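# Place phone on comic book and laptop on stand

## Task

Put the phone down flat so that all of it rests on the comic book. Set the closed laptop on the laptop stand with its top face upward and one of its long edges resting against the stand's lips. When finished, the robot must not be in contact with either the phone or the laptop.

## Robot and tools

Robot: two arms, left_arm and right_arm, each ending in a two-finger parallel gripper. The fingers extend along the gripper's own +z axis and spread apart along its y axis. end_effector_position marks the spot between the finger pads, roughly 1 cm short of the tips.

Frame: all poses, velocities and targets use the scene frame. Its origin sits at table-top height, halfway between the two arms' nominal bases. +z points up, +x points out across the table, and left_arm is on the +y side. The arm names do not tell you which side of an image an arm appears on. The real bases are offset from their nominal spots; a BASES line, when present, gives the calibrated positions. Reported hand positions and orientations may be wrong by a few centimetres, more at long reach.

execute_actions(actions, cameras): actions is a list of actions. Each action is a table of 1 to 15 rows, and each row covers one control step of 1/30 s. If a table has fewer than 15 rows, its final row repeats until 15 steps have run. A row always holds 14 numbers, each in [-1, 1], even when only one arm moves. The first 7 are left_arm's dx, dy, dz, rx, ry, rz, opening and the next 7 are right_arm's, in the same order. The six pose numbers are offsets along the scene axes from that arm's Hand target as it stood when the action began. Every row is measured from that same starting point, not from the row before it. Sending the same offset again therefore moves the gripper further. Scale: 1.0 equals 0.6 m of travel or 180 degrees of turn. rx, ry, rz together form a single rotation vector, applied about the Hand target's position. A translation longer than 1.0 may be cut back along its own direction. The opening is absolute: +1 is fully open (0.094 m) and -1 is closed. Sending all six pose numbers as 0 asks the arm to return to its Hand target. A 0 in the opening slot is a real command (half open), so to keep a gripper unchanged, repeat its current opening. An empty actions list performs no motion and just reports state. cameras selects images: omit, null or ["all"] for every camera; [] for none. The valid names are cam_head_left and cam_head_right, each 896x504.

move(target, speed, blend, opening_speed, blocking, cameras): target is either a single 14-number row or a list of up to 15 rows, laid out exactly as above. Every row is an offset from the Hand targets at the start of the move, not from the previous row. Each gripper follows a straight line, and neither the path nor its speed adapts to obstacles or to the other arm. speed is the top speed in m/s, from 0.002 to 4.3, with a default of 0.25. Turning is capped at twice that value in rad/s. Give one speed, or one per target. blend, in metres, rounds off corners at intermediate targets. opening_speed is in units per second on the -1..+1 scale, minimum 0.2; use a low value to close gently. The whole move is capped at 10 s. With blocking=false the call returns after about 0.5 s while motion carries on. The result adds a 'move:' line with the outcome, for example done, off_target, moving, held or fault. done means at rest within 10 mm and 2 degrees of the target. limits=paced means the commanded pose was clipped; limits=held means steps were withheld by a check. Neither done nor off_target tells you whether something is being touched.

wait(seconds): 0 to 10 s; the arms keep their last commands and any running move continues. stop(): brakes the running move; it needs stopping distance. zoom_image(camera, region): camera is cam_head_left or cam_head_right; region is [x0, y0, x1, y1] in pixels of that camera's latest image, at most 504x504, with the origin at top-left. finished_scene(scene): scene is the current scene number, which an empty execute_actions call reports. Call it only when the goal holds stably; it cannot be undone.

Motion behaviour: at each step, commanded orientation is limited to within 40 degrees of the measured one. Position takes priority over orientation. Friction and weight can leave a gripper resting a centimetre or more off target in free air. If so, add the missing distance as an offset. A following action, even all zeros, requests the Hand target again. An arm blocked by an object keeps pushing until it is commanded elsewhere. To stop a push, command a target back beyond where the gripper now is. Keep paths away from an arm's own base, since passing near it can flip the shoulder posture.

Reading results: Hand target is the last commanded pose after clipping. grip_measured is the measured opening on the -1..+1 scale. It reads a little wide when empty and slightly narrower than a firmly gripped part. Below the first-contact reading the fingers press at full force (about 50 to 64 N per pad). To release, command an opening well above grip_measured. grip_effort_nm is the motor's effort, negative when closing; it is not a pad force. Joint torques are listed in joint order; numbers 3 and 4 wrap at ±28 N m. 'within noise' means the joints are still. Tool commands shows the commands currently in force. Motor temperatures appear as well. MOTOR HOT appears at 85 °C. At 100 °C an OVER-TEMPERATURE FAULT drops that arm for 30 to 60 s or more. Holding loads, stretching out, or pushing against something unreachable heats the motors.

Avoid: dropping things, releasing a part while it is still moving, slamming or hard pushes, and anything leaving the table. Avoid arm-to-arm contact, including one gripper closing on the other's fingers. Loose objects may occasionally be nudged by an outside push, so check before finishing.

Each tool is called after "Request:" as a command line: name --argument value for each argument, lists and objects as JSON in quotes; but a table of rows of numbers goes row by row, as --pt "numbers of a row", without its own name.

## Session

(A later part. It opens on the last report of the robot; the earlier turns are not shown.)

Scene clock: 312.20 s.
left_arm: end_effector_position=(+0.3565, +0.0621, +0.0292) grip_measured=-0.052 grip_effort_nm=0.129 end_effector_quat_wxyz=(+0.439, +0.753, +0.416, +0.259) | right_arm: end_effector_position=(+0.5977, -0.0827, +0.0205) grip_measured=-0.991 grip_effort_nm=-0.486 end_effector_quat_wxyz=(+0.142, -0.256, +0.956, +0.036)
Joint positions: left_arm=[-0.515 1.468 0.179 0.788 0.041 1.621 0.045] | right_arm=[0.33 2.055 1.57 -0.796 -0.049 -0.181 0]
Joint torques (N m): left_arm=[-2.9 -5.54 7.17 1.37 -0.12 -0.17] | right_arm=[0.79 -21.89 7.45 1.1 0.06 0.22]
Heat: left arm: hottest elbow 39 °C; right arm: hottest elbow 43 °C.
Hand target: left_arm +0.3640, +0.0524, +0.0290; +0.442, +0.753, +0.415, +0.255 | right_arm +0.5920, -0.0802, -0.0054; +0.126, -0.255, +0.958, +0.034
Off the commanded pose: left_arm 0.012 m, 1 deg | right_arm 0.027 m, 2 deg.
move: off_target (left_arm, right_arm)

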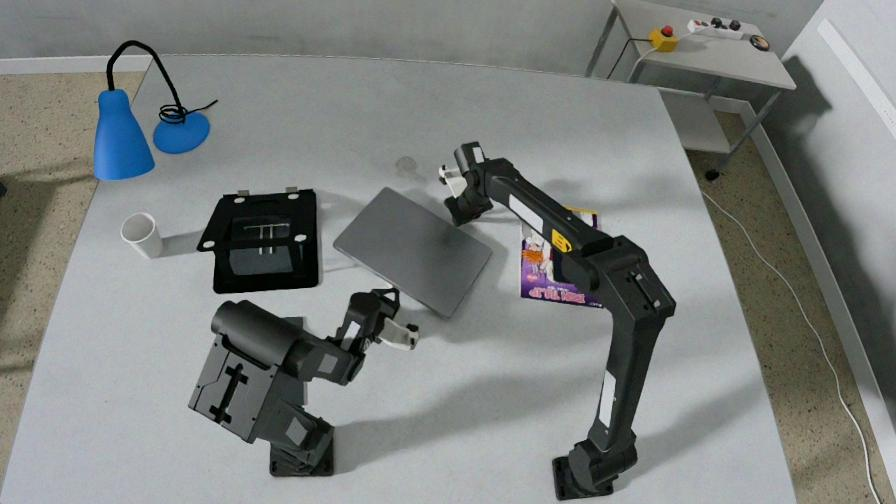

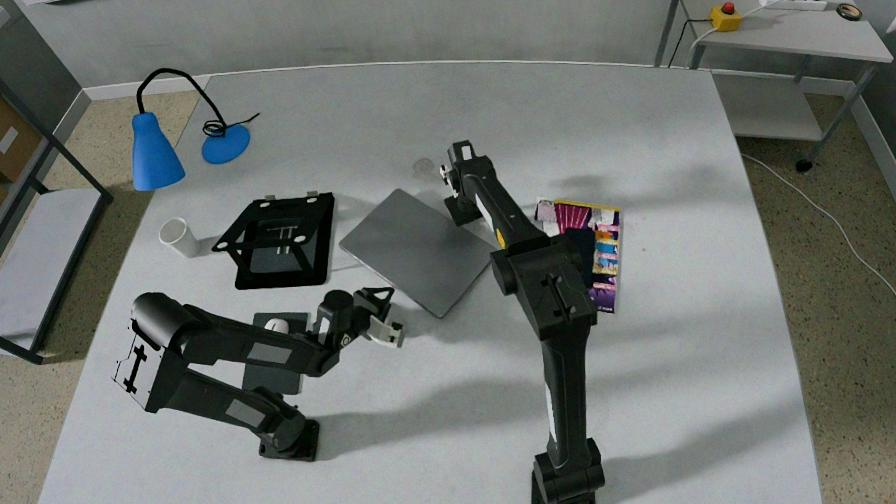

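Request:
move --target '[0.065,-0.06,0.0,0,0,0,-0.05,0,0,0.0,0,0,0,-1]' --speed 0.06

Request:
zoom_image --camera "cam_head_left" --region '[340, 180, 520, 340]'

Request:
zoom_image --camera "cam_head_right" --region '[340, 180, 520, 340]'

Scene clock: 317.17 s.
left_arm: end_effector_position=(+0.3956, +0.0278, +0.0299) grip_measured=-0.052 grip_effort_nm=0.129 end_effector_quat_wxyz=(+0.441, +0.752, +0.416, +0.260) | right_arm: end_effector_position=(+0.5977, -0.0827, +0.0205) grip_measured=-0.991 grip_effort_nm=-0.486 end_effector_quat_wxyz=(+0.142, -0.256, +0.956, +0.036)
Joint positions: left_arm=[-0.56 1.564 0.313 0.755 0.001 1.6 0.045] | right_arm=[0.33 2.055 1.57 -0.796 -0.049 -0.181 0]
Joint torques (N m): left_arm=[-2.08 -8.18 8.03 1.21 -0.09 -0.19] | right_arm=[0.91 -21.95 7.45 1.07 0.06 0.22]
Heat: left arm: hottest elbow 38 °C; right arm: hottest elbow 43 °C.
Hand target: left_arm +0.4030, +0.0165, +0.0289; +0.442, +0.753, +0.415, +0.255 | right_arm +0.5920, -0.0802, -0.0054; +0.126, -0.255, +0.958, +0.034
Off the commanded pose: left_arm 0.014 m, 1 deg | right_arm 0.027 m, 2 deg.
move: off_target (left_arm, right_arm)

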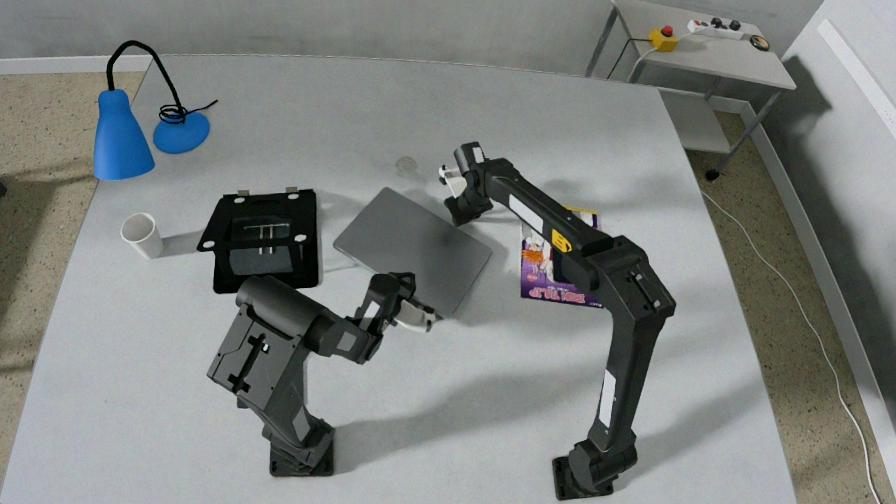

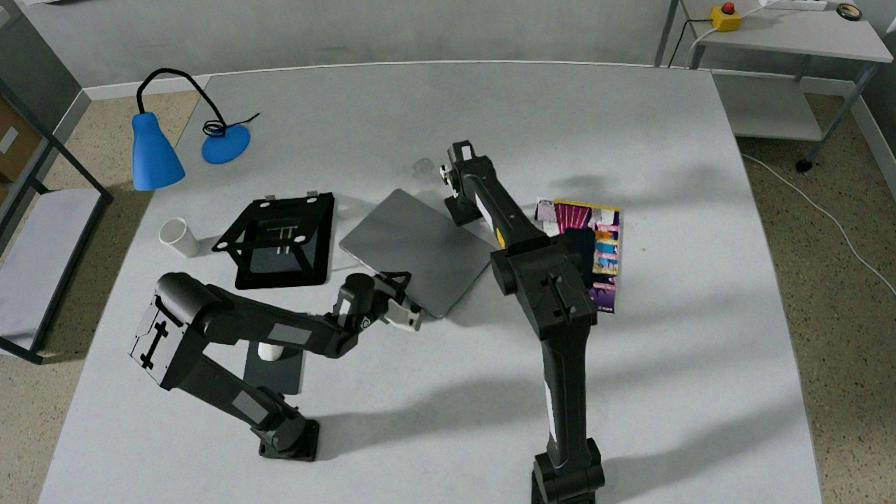

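Scaled by 2.800.

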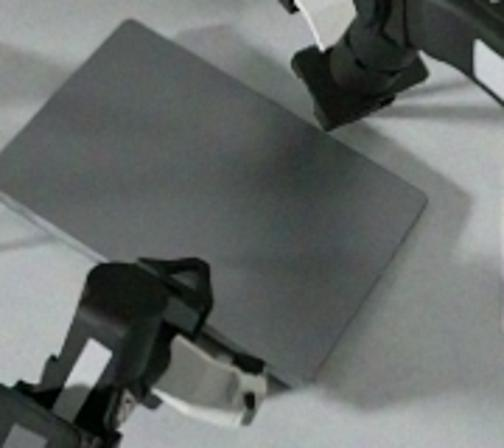

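Scaled by 2.800.

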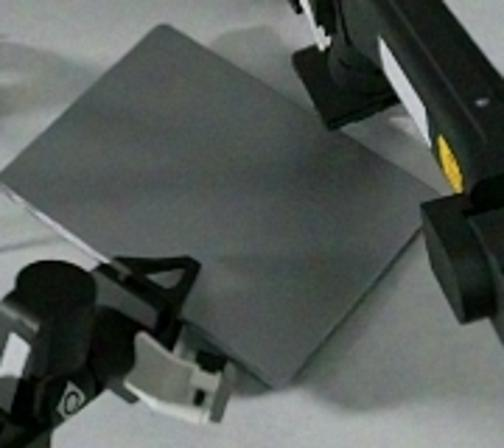

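Request:
move --target '[0.06,-0.035,0.0,0,0,0,-0.05,0,0,0.0,0,0,0,-1]' --speed 0.06

Request:
zoom_image --camera "cam_head_left" --region '[340, 180, 520, 340]'

Request:
zoom_image --camera "cam_head_right" --region '[340, 180, 520, 340]'

Scene clock: 321.17 s.
left_arm: end_effector_position=(+0.4220, +0.0088, +0.0303) grip_measured=-0.052 grip_effort_nm=0.129 end_effector_quat_wxyz=(+0.441, +0.753, +0.414, +0.257) | right_arm: end_effector_position=(+0.5977, -0.0827, +0.0205) grip_measured=-0.991 grip_effort_nm=-0.481 end_effector_quat_wxyz=(+0.142, -0.256, +0.956, +0.036)
Joint positions: left_arm=[-0.565 1.614 0.401 0.714 0.003 1.597 0.045] | right_arm=[0.33 2.055 1.57 -0.796 -0.049 -0.181 0]
Joint torques (N m): left_arm=[-1.49 -7.41 10.33 1.13 -0.05 -0.13] | right_arm=[0.85 -21.95 7.43 1.09 0.06 0.22]
Heat: left arm: hottest elbow 38 °C; right arm: hottest elbow 43 °C.
Hand target: left_arm +0.4391, -0.0045, +0.0290; +0.442, +0.753, +0.415, +0.255 | right_arm +0.5920, -0.0802, -0.0054; +0.126, -0.255, +0.958, +0.034
Off the commanded pose: left_arm 0.022 m, 0 deg | right_arm 0.027 m, 2 deg.
move: off_target (left_arm, right_arm)

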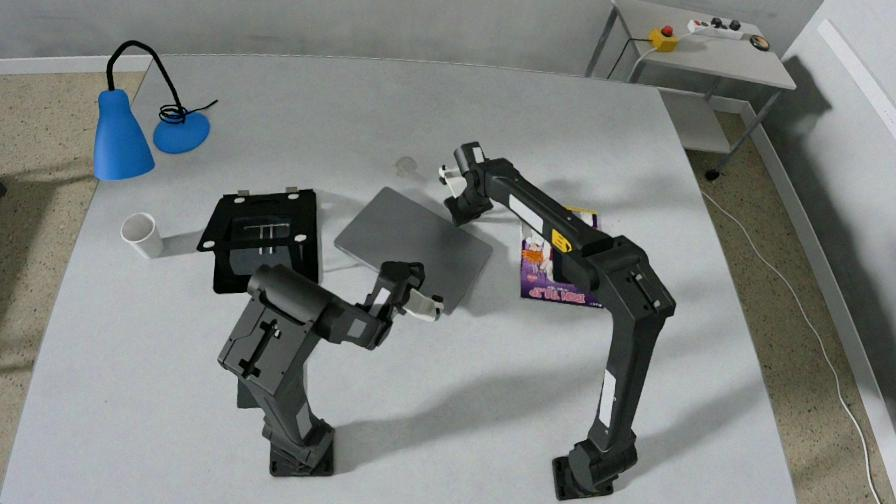

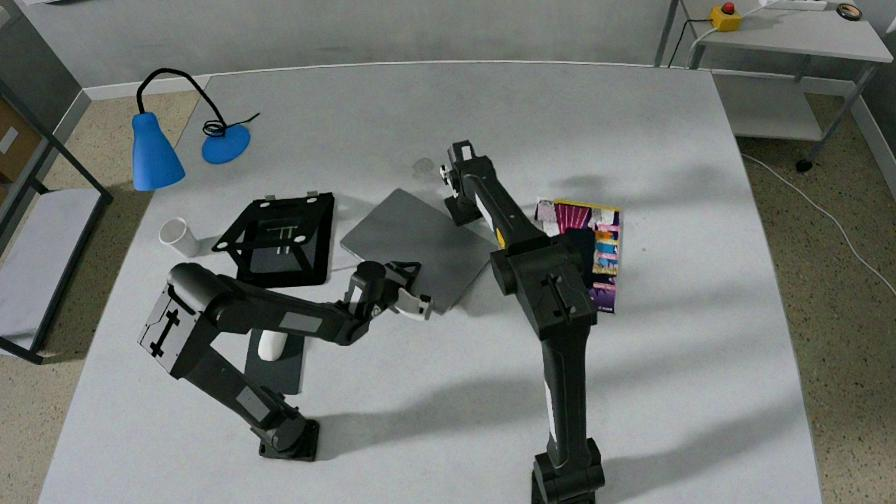

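Scaled by 2.800.

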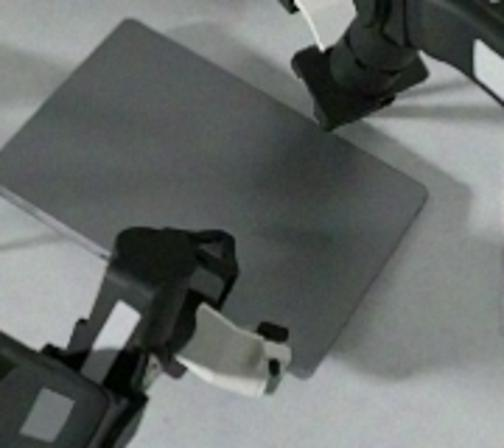

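Scaled by 2.800.

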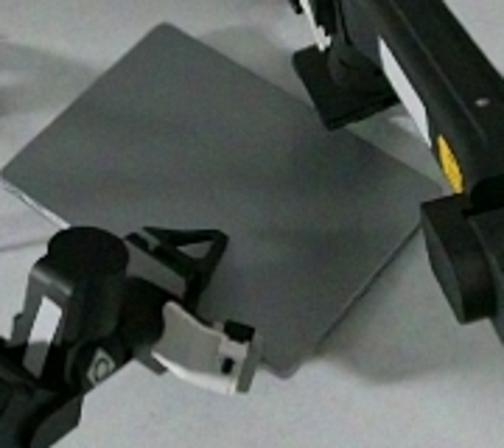

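Request:
move --target '[0.02,0.04,0.0,0,0,0,-0.05,0,0,0.0,0,0,0,-1]' --speed 0.06

Request:
zoom_image --camera "cam_head_left" --region '[320, 180, 520, 340]'

Request:
zoom_image --camera "cam_head_right" --region '[320, 180, 520, 340]'

Scene clock: 329.73 s.
left_arm: end_effector_position=(+0.4249, +0.0095, +0.0301) grip_measured=-0.052 grip_effort_nm=0.129 end_effector_quat_wxyz=(+0.452, +0.759, +0.403, +0.238) | right_arm: end_effector_position=(+0.5977, -0.0827, +0.0205) grip_measured=-0.991 grip_effort_nm=-0.486 end_effector_quat_wxyz=(+0.142, -0.256, +0.956, +0.036)
Joint positions: left_arm=[-0.53 1.62 0.408 0.711 0.086 1.613 0.045] | right_arm=[0.33 2.055 1.57 -0.796 -0.049 -0.181 0]
Joint torques (N m): left_arm=[2.08 -8.59 9.24 1.07 -0.46 0.12] | right_arm=[0.79 -21.95 7.43 1.09 0.06 0.22]
Heat: left arm: hottest elbow 38 °C; right arm: hottest elbow 43 °C.
Hand target: left_arm +0.4511, +0.0196, +0.0289; +0.442, +0.753, +0.415, +0.255 | right_arm +0.5920, -0.0802, -0.0054; +0.126, -0.255, +0.958, +0.034
Off the commanded pose: left_arm 0.028 m, 3 deg | right_arm 0.027 m, 2 deg.
move: off_target (left_arm, right_arm)

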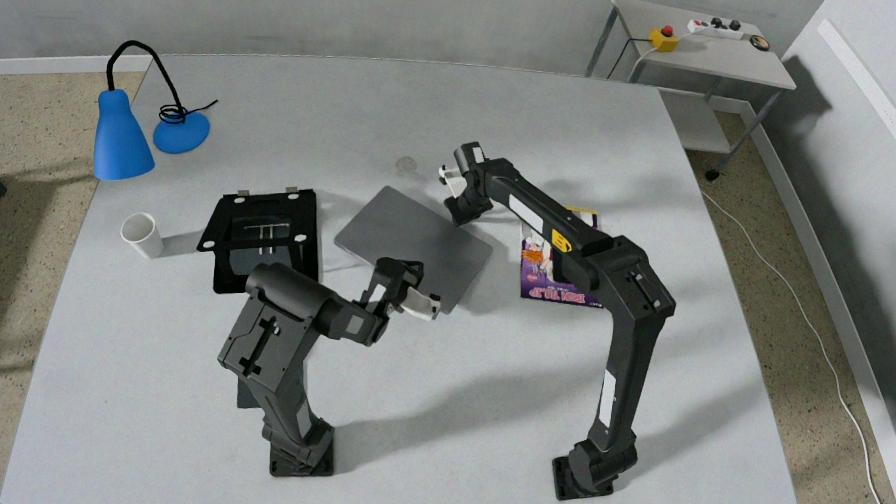

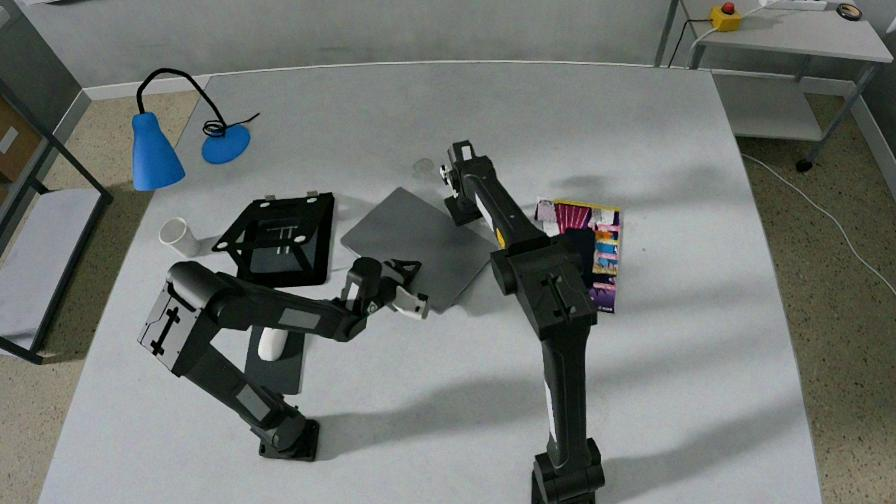

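Scaled by 2.520.

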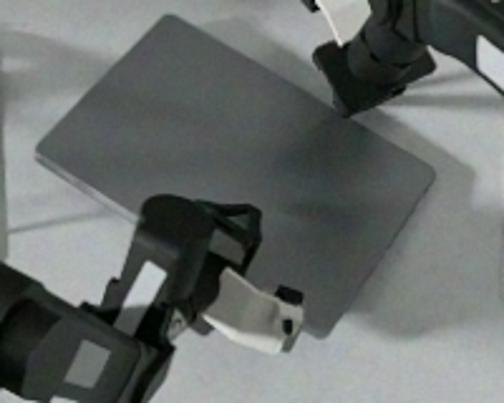

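Scaled by 2.520.

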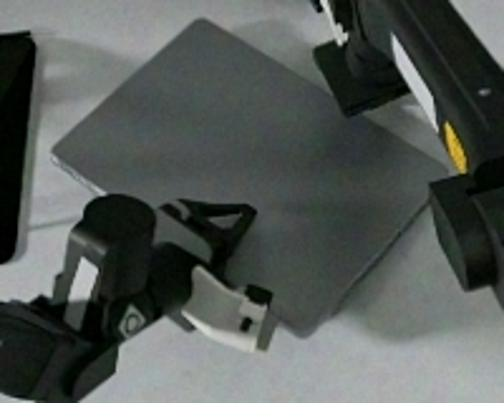

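Request:
move --pt "-0.01 -0.015 0.09 0 0 0 -0.05 0 0 0.0 0 0 0 -1" --speed 0.06

Request:
zoom_image --camera "cam_head_left" --region '[320, 180, 520, 340]'

Request:
zoom_image --camera "cam_head_right" --region '[320, 180, 520, 340]'

Scene clock: 339.57 s.
left_arm: end_effector_position=(+0.4162, +0.0232, +0.0435) grip_measured=-0.052 grip_effort_nm=0.100 end_effector_quat_wxyz=(+0.408, +0.774, +0.425, +0.230) | right_arm: end_effector_position=(+0.5977, -0.0827, +0.0205) grip_measured=-0.991 grip_effort_nm=-0.476 end_effector_quat_wxyz=(+0.142, -0.256, +0.956, +0.036)
Joint positions: left_arm=[-0.528 1.472 0.416 0.458 0.046 1.614 0.045] | right_arm=[0.33 2.055 1.57 -0.796 -0.049 -0.181 0]
Joint torques (N m): left_arm=[-0.97 -13.22 11.96 1.99 -0.05 -0.09] | right_arm=[0.79 -22.01 7.45 1.09 0.06 0.21]
Heat: left arm: hottest elbow 38 °C; right arm: hottest elbow 43 °C.
Hand target: left_arm +0.4449, +0.0105, +0.0828; +0.442, +0.753, +0.415, +0.255 | right_arm +0.5920, -0.0802, -0.0054; +0.126, -0.255, +0.958, +0.034
Off the commanded pose: left_arm 0.050 m, 6 deg | right_arm 0.027 m, 2 deg.
move: off_target (left_arm, right_arm)

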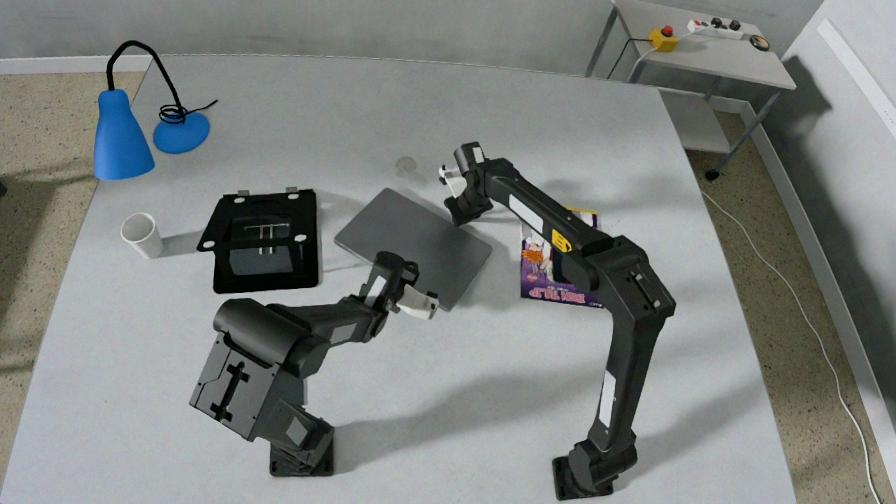

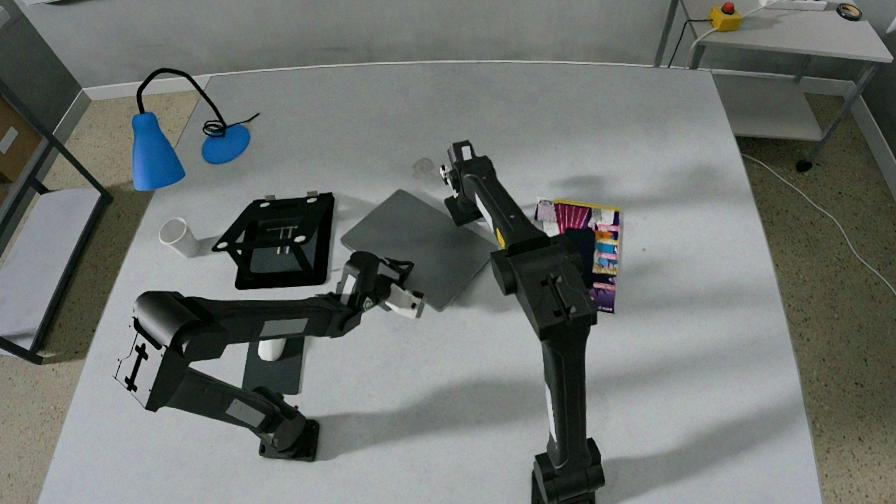

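Scaled by 2.520.

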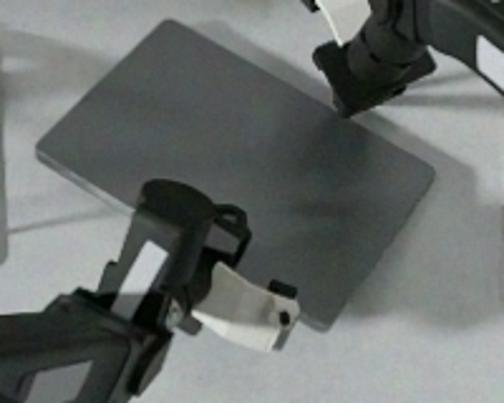

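Scaled by 2.520.

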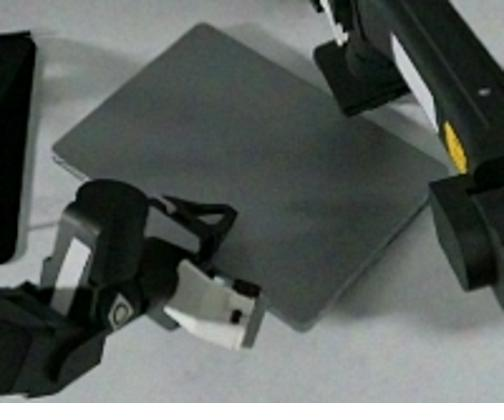

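Request:
move --pt "0.045 -0.03 0.03 -0.023 -0.038 0 -0.05 0 0 0.0 0 0 0 -1" --speed 0.06

Request:
zoom_image --camera "cam_head_left" --region '[320, 180, 520, 340]'

Request:
zoom_image --camera "cam_head_right" --region '[320, 180, 520, 340]'

Scene clock: 346.23 s.
left_arm: end_effector_position=(+0.4263, +0.0180, +0.0460) grip_measured=-0.051 grip_effort_nm=0.071 end_effector_quat_wxyz=(+0.433, +0.760, +0.418, +0.246) | right_arm: end_effector_position=(+0.5977, -0.0827, +0.0205) grip_measured=-0.991 grip_effort_nm=-0.481 end_effector_quat_wxyz=(+0.142, -0.256, +0.956, +0.036)
Joint positions: left_arm=[-0.528 1.525 0.416 0.58 0.044 1.611 0.045] | right_arm=[0.33 2.055 1.57 -0.796 -0.049 -0.181 0]
Joint torques (N m): left_arm=[-1.03 -11.93 14.06 4.03 -0.09 -0.07] | right_arm=[0.91 -21.95 7.43 1.07 0.06 0.22]
Heat: left arm: hottest elbow 39 °C; right arm: hottest elbow 43 °C.
Hand target: left_arm +0.4719, -0.0075, +0.1009; +0.493, +0.720, +0.397, +0.285 | right_arm +0.5920, -0.0802, -0.0054; +0.126, -0.255, +0.958, +0.034
Off the commanded pose: left_arm 0.076 m, 10 deg | right_arm 0.027 m, 2 deg.
move: off_target (left_arm, right_arm)

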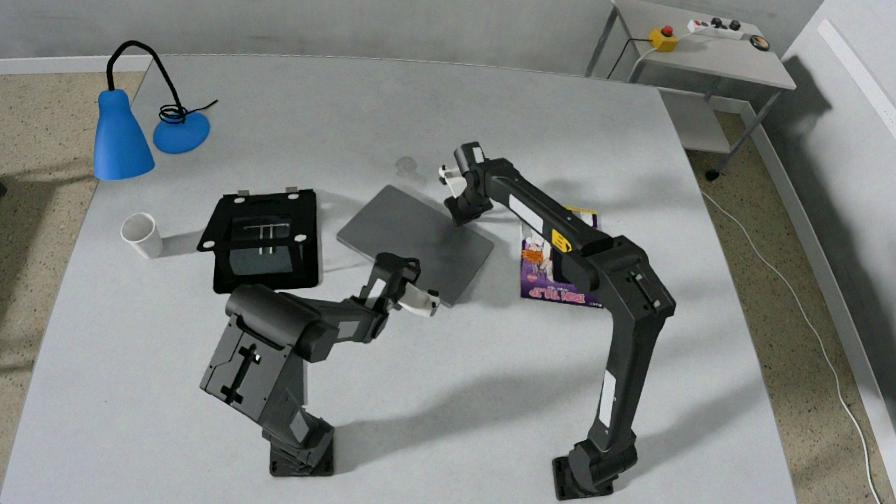

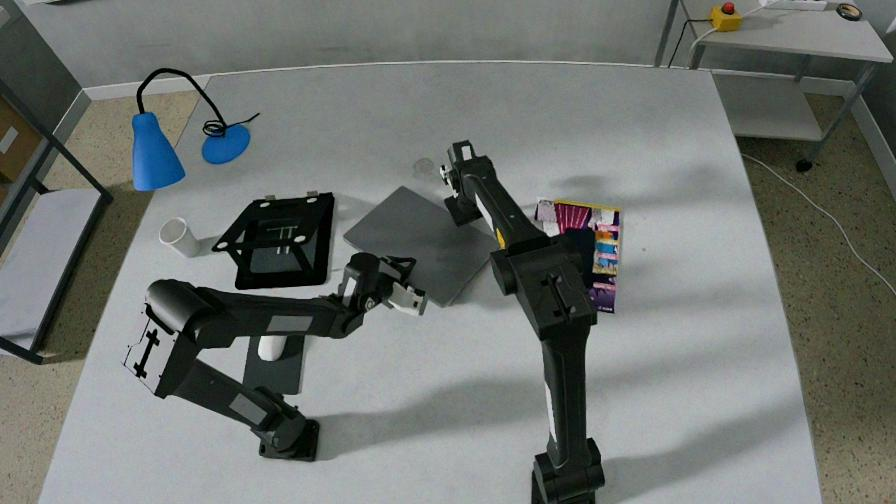

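Scaled by 2.520.

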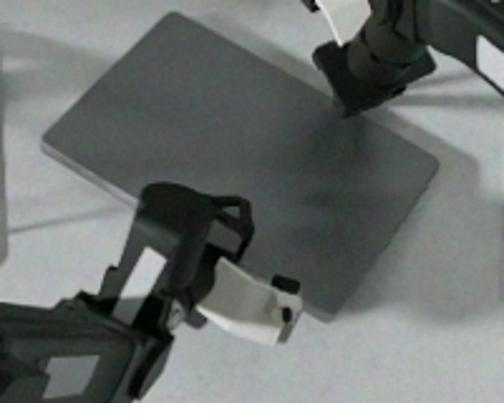

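Scaled by 2.520.

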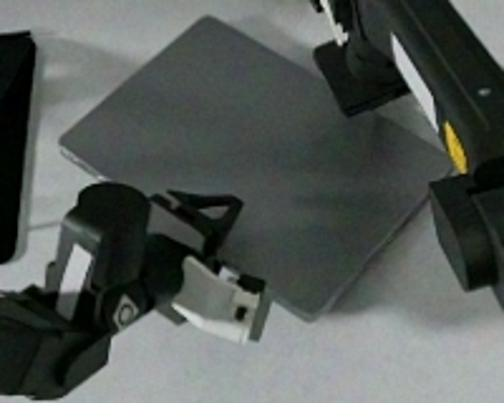

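Request:
move --pt "0.0 0.0 0.0 0 0 0 -0.95 0 0 0.0 0 0 0 -1" --opening_speed 0.3

Request:
zoom_image --camera "cam_head_left" --region '[320, 180, 520, 340]'

Request:
zoom_image --camera "cam_head_right" --region '[320, 180, 520, 340]'

Scene clock: 352.30 s.
left_arm: end_effector_position=(+0.4316, +0.0153, +0.0536) grip_measured=-0.495 grip_effort_nm=-1.009 end_effector_quat_wxyz=(+0.447, +0.750, +0.415, +0.255) | right_arm: end_effector_position=(+0.5995, -0.0828, +0.0209) grip_measured=-0.991 grip_effort_nm=-0.486 end_effector_quat_wxyz=(+0.146, -0.255, +0.955, +0.034)
Joint positions: left_arm=[-0.528 1.531 0.42 0.622 0.043 1.607 0.024] | right_arm=[0.33 2.055 1.57 -0.789 -0.046 -0.181 0]
Joint torques (N m): left_arm=[-2.08 -12.16 14.13 2.66 -0.15 -0.11] | right_arm=[0.85 -21.95 7.46 0.87 -0.06 0.22]
Heat: left arm: hottest elbow 39 °C; right arm: hottest elbow 42 °C.
Hand target: left_arm +0.4720, -0.0075, +0.1009; +0.493, +0.720, +0.397, +0.285 | right_arm +0.5920, -0.0802, -0.0054; +0.126, -0.255, +0.958, +0.034
Off the commanded pose: left_arm 0.066 m, 7 deg | right_arm 0.028 m, 2 deg.
move: off_target (left_arm, right_arm)

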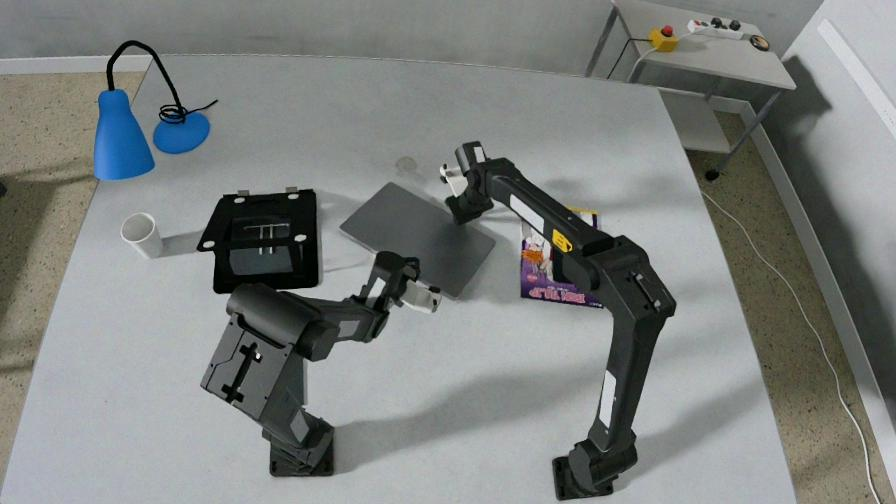

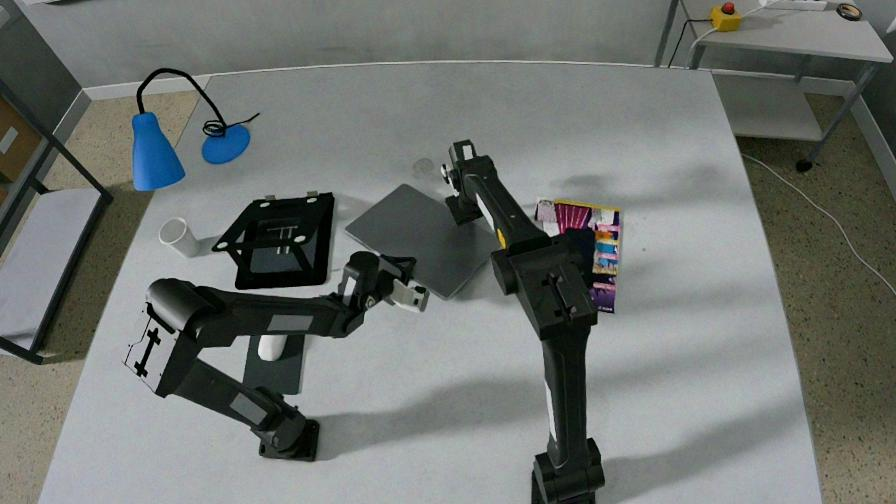

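Scaled by 2.520.

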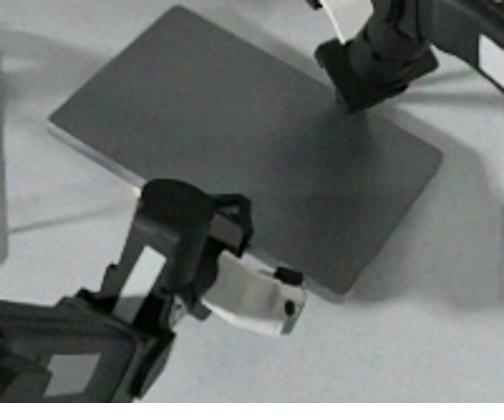

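Scaled by 2.520.

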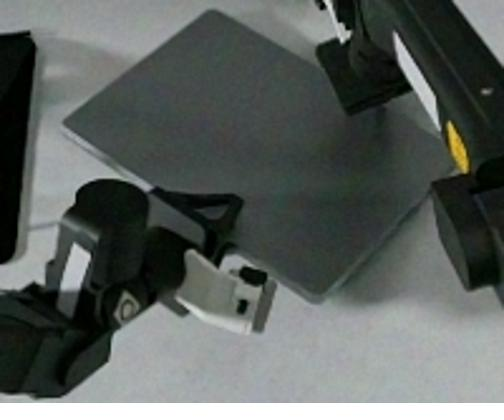

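Request:
move --pt "0.0 0.0 -0.04 0 0 0 -0.05 0 0 0.0 0 0 0 -1" --pt "0.06 -0.04 -0.04 0 0 0 -0.05 0 0 0.0 0 0 0 -1" --speed 0.08

Request:
zoom_image --camera "cam_head_left" --region '[320, 180, 520, 340]'

Request:
zoom_image --camera "cam_head_right" --region '[320, 180, 520, 340]'

Scene clock: 357.80 s.
left_arm: end_effector_position=(+0.4569, +0.0022, +0.0456) grip_measured=-0.052 grip_effort_nm=0.115 end_effector_quat_wxyz=(+0.455, +0.744, +0.412, +0.265) | right_arm: end_effector_position=(+0.6104, -0.0945, +0.0229) grip_measured=-0.991 grip_effort_nm=-0.476 end_effector_quat_wxyz=(+0.160, -0.246, +0.956, +0.025)
Joint positions: left_arm=[-0.53 1.635 0.483 0.691 0.033 1.609 0.045] | right_arm=[0.313 2.055 1.57 -0.762 -0.028 -0.181 0]
Joint torques (N m): left_arm=[-2.14 -9.41 17.06 2.07 -0.08 -0.16] | right_arm=[2.02 -22.12 7.53 -0.06 -0.65 0.22]
Heat: left arm: hottest elbow 40 °C; right arm: hottest elbow 42 °C.
Hand target: left_arm +0.5081, -0.0314, +0.0770; +0.493, +0.720, +0.397, +0.285 | right_arm +0.5920, -0.0804, -0.0054; +0.126, -0.255, +0.958, +0.034
Off the commanded pose: left_arm 0.069 m, 6 deg | right_arm 0.037 m, 4 deg.
move: off_target (left_arm, right_arm)

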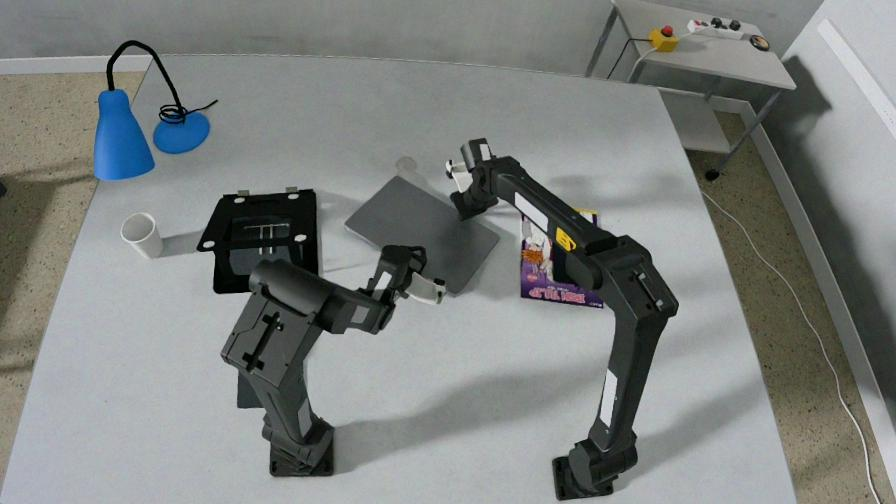

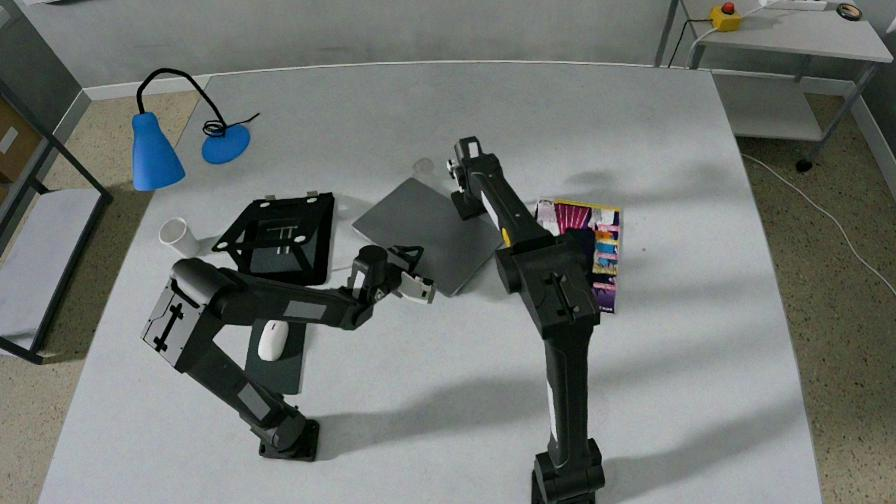

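Scaled by 2.520.

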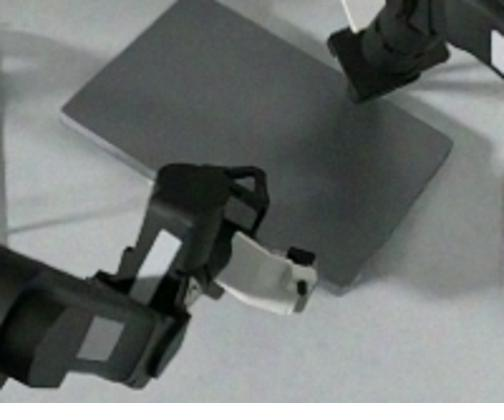

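Scaled by 2.520.

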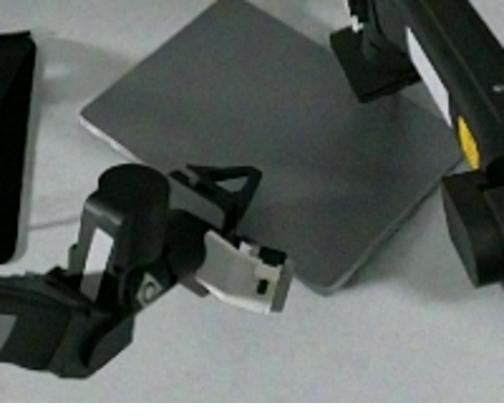

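Request:
move --pt "0.0 0.0 -0.04 0 0 0 -0.05 -0.07 0.045 0.0 0 0 0 -1" --pt "0.05 -0.033 -0.04 0 0 0 -0.05 -0.07 0.045 0.0 0 0 0 -1" --speed 0.08

Request:
zoom_image --camera "cam_head_left" --region '[320, 160, 520, 320]'

Request:
zoom_image --camera "cam_head_right" --region '[320, 160, 520, 320]'

Scene clock: 362.87 s.
left_arm: end_effector_position=(+0.5053, -0.0260, +0.0477) grip_measured=-0.052 grip_effort_nm=0.120 end_effector_quat_wxyz=(+0.479, +0.728, +0.401, +0.282) | right_arm: end_effector_position=(+0.5839, -0.0605, +0.0438) grip_measured=-0.991 grip_effort_nm=-0.476 end_effector_quat_wxyz=(+0.183, -0.245, +0.952, +0.031)
Joint positions: left_arm=[-0.535 1.762 0.616 0.754 0.026 1.61 0.045] | right_arm=[0.378 1.978 1.491 -0.711 -0.013 -0.118 0]
Joint torques (N m): left_arm=[-1.79 -9.7 14.75 1.26 -0.07 -0.2] | right_arm=[2.02 -20.25 5.14 -0.14 -0.52 0.24]
Heat: left arm: hottest elbow 41 °C; right arm: hottest elbow 42 °C.
Hand target: left_arm +0.5380, -0.0514, +0.0530; +0.493, +0.720, +0.397, +0.285 | right_arm +0.5501, -0.0534, -0.0053; +0.126, -0.255, +0.958, +0.034
Off the commanded pose: left_arm 0.042 m, 2 deg | right_arm 0.060 m, 7 deg.
move: off_target (left_arm, right_arm)

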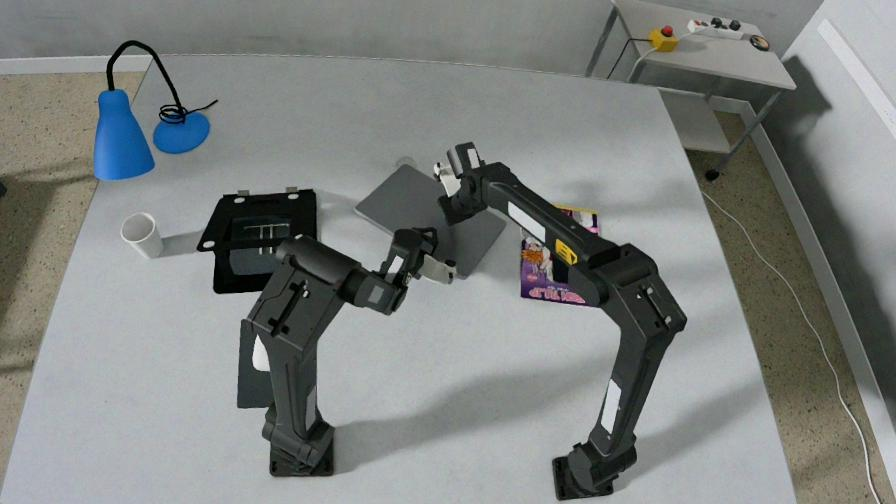

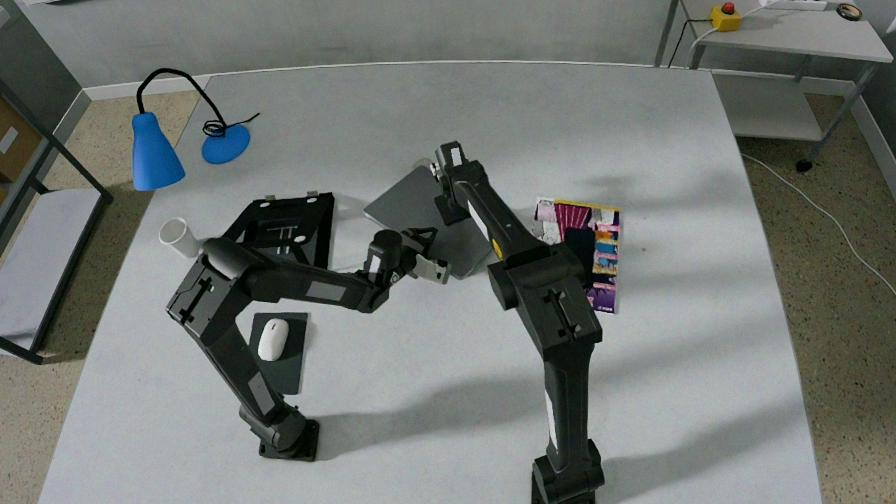

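Scaled by 2.520.

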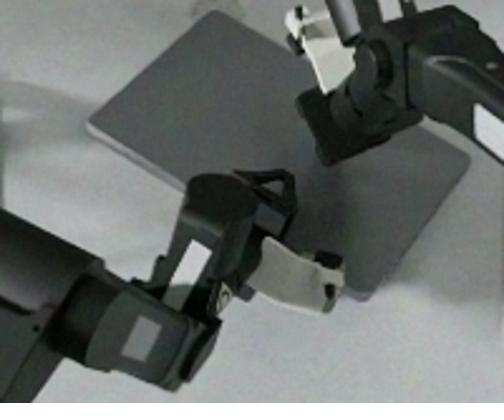

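Scaled by 2.520.

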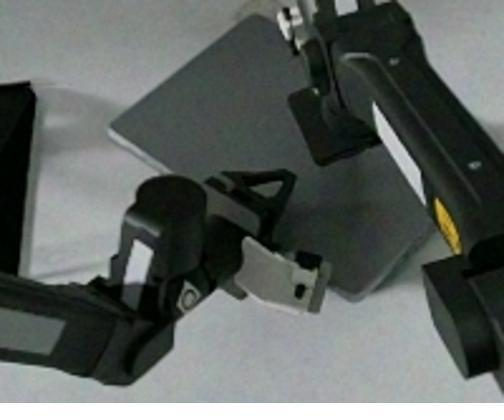

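Request:
move --pt "0.05 -0.033 -0.01 0 0 0 -0.05 0 0 0.0 0 0 0 -1" --speed 0.08

Request:
zoom_image --camera "cam_head_left" --region '[320, 160, 520, 320]'

Request:
zoom_image --camera "cam_head_right" --region '[320, 160, 520, 320]'

Scene clock: 368.00 s.
left_arm: end_effector_position=(+0.5332, -0.0440, +0.0484) grip_measured=-0.052 grip_effort_nm=0.125 end_effector_quat_wxyz=(+0.483, +0.725, +0.400, +0.285) | right_arm: end_effector_position=(+0.5846, -0.0602, +0.0491) grip_measured=-0.991 grip_effort_nm=-0.481 end_effector_quat_wxyz=(+0.187, -0.245, +0.951, +0.032)
Joint positions: left_arm=[-0.54 1.816 0.708 0.728 0.021 1.609 0.045] | right_arm=[0.378 1.969 1.491 -0.711 -0.014 -0.118 0]
Joint torques (N m): left_arm=[-2.14 -14.92 6.45 1.7 0.01 -0.06] | right_arm=[2.08 -19.84 5.11 -0.12 -0.51 0.23]
Heat: left arm: hottest elbow 42 °C; right arm: hottest elbow 42 °C.
Hand target: left_arm +0.5317, -0.0430, +0.0482; +0.483, +0.725, +0.400, +0.285 (not the last commanded pose) | right_arm +0.5501, -0.0533, -0.0053; +0.126, -0.255, +0.958, +0.034
Off the commanded pose: left_arm 0.044 m, 1 deg | right_arm 0.065 m, 7 deg.
move: held (left_arm; a check stopped the path), off_target (right_arm); limits=held
pose unreachable (left arm): on one or more control steps of this call, first in action 0 (counted from 0), this arm could not follow its commanded pose, so it was not sent that pose on those steps. It may still have moved: this result reports where it is.
cause: moving toward the commanded pose would bring a part of the arm too close to another arm (this arm's gripper housing and the right arm's wrist (the part past joint 5), along the way the arms are being sent, or toward where that arm still pushes).

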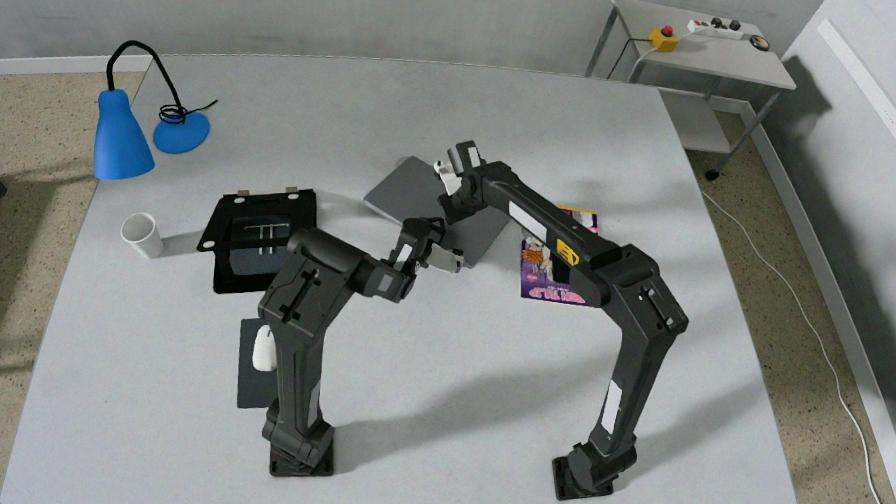

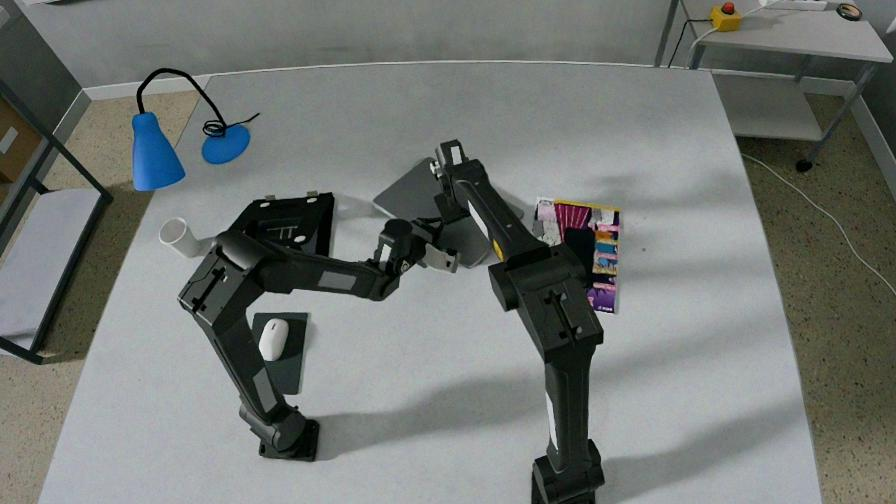

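Scaled by 2.520.

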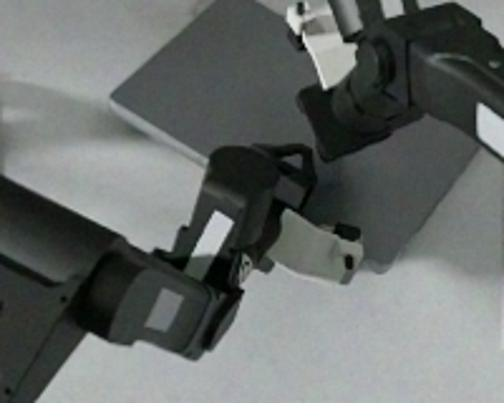

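Scaled by 2.520.

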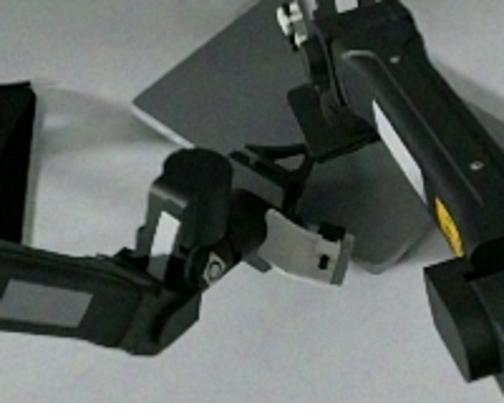

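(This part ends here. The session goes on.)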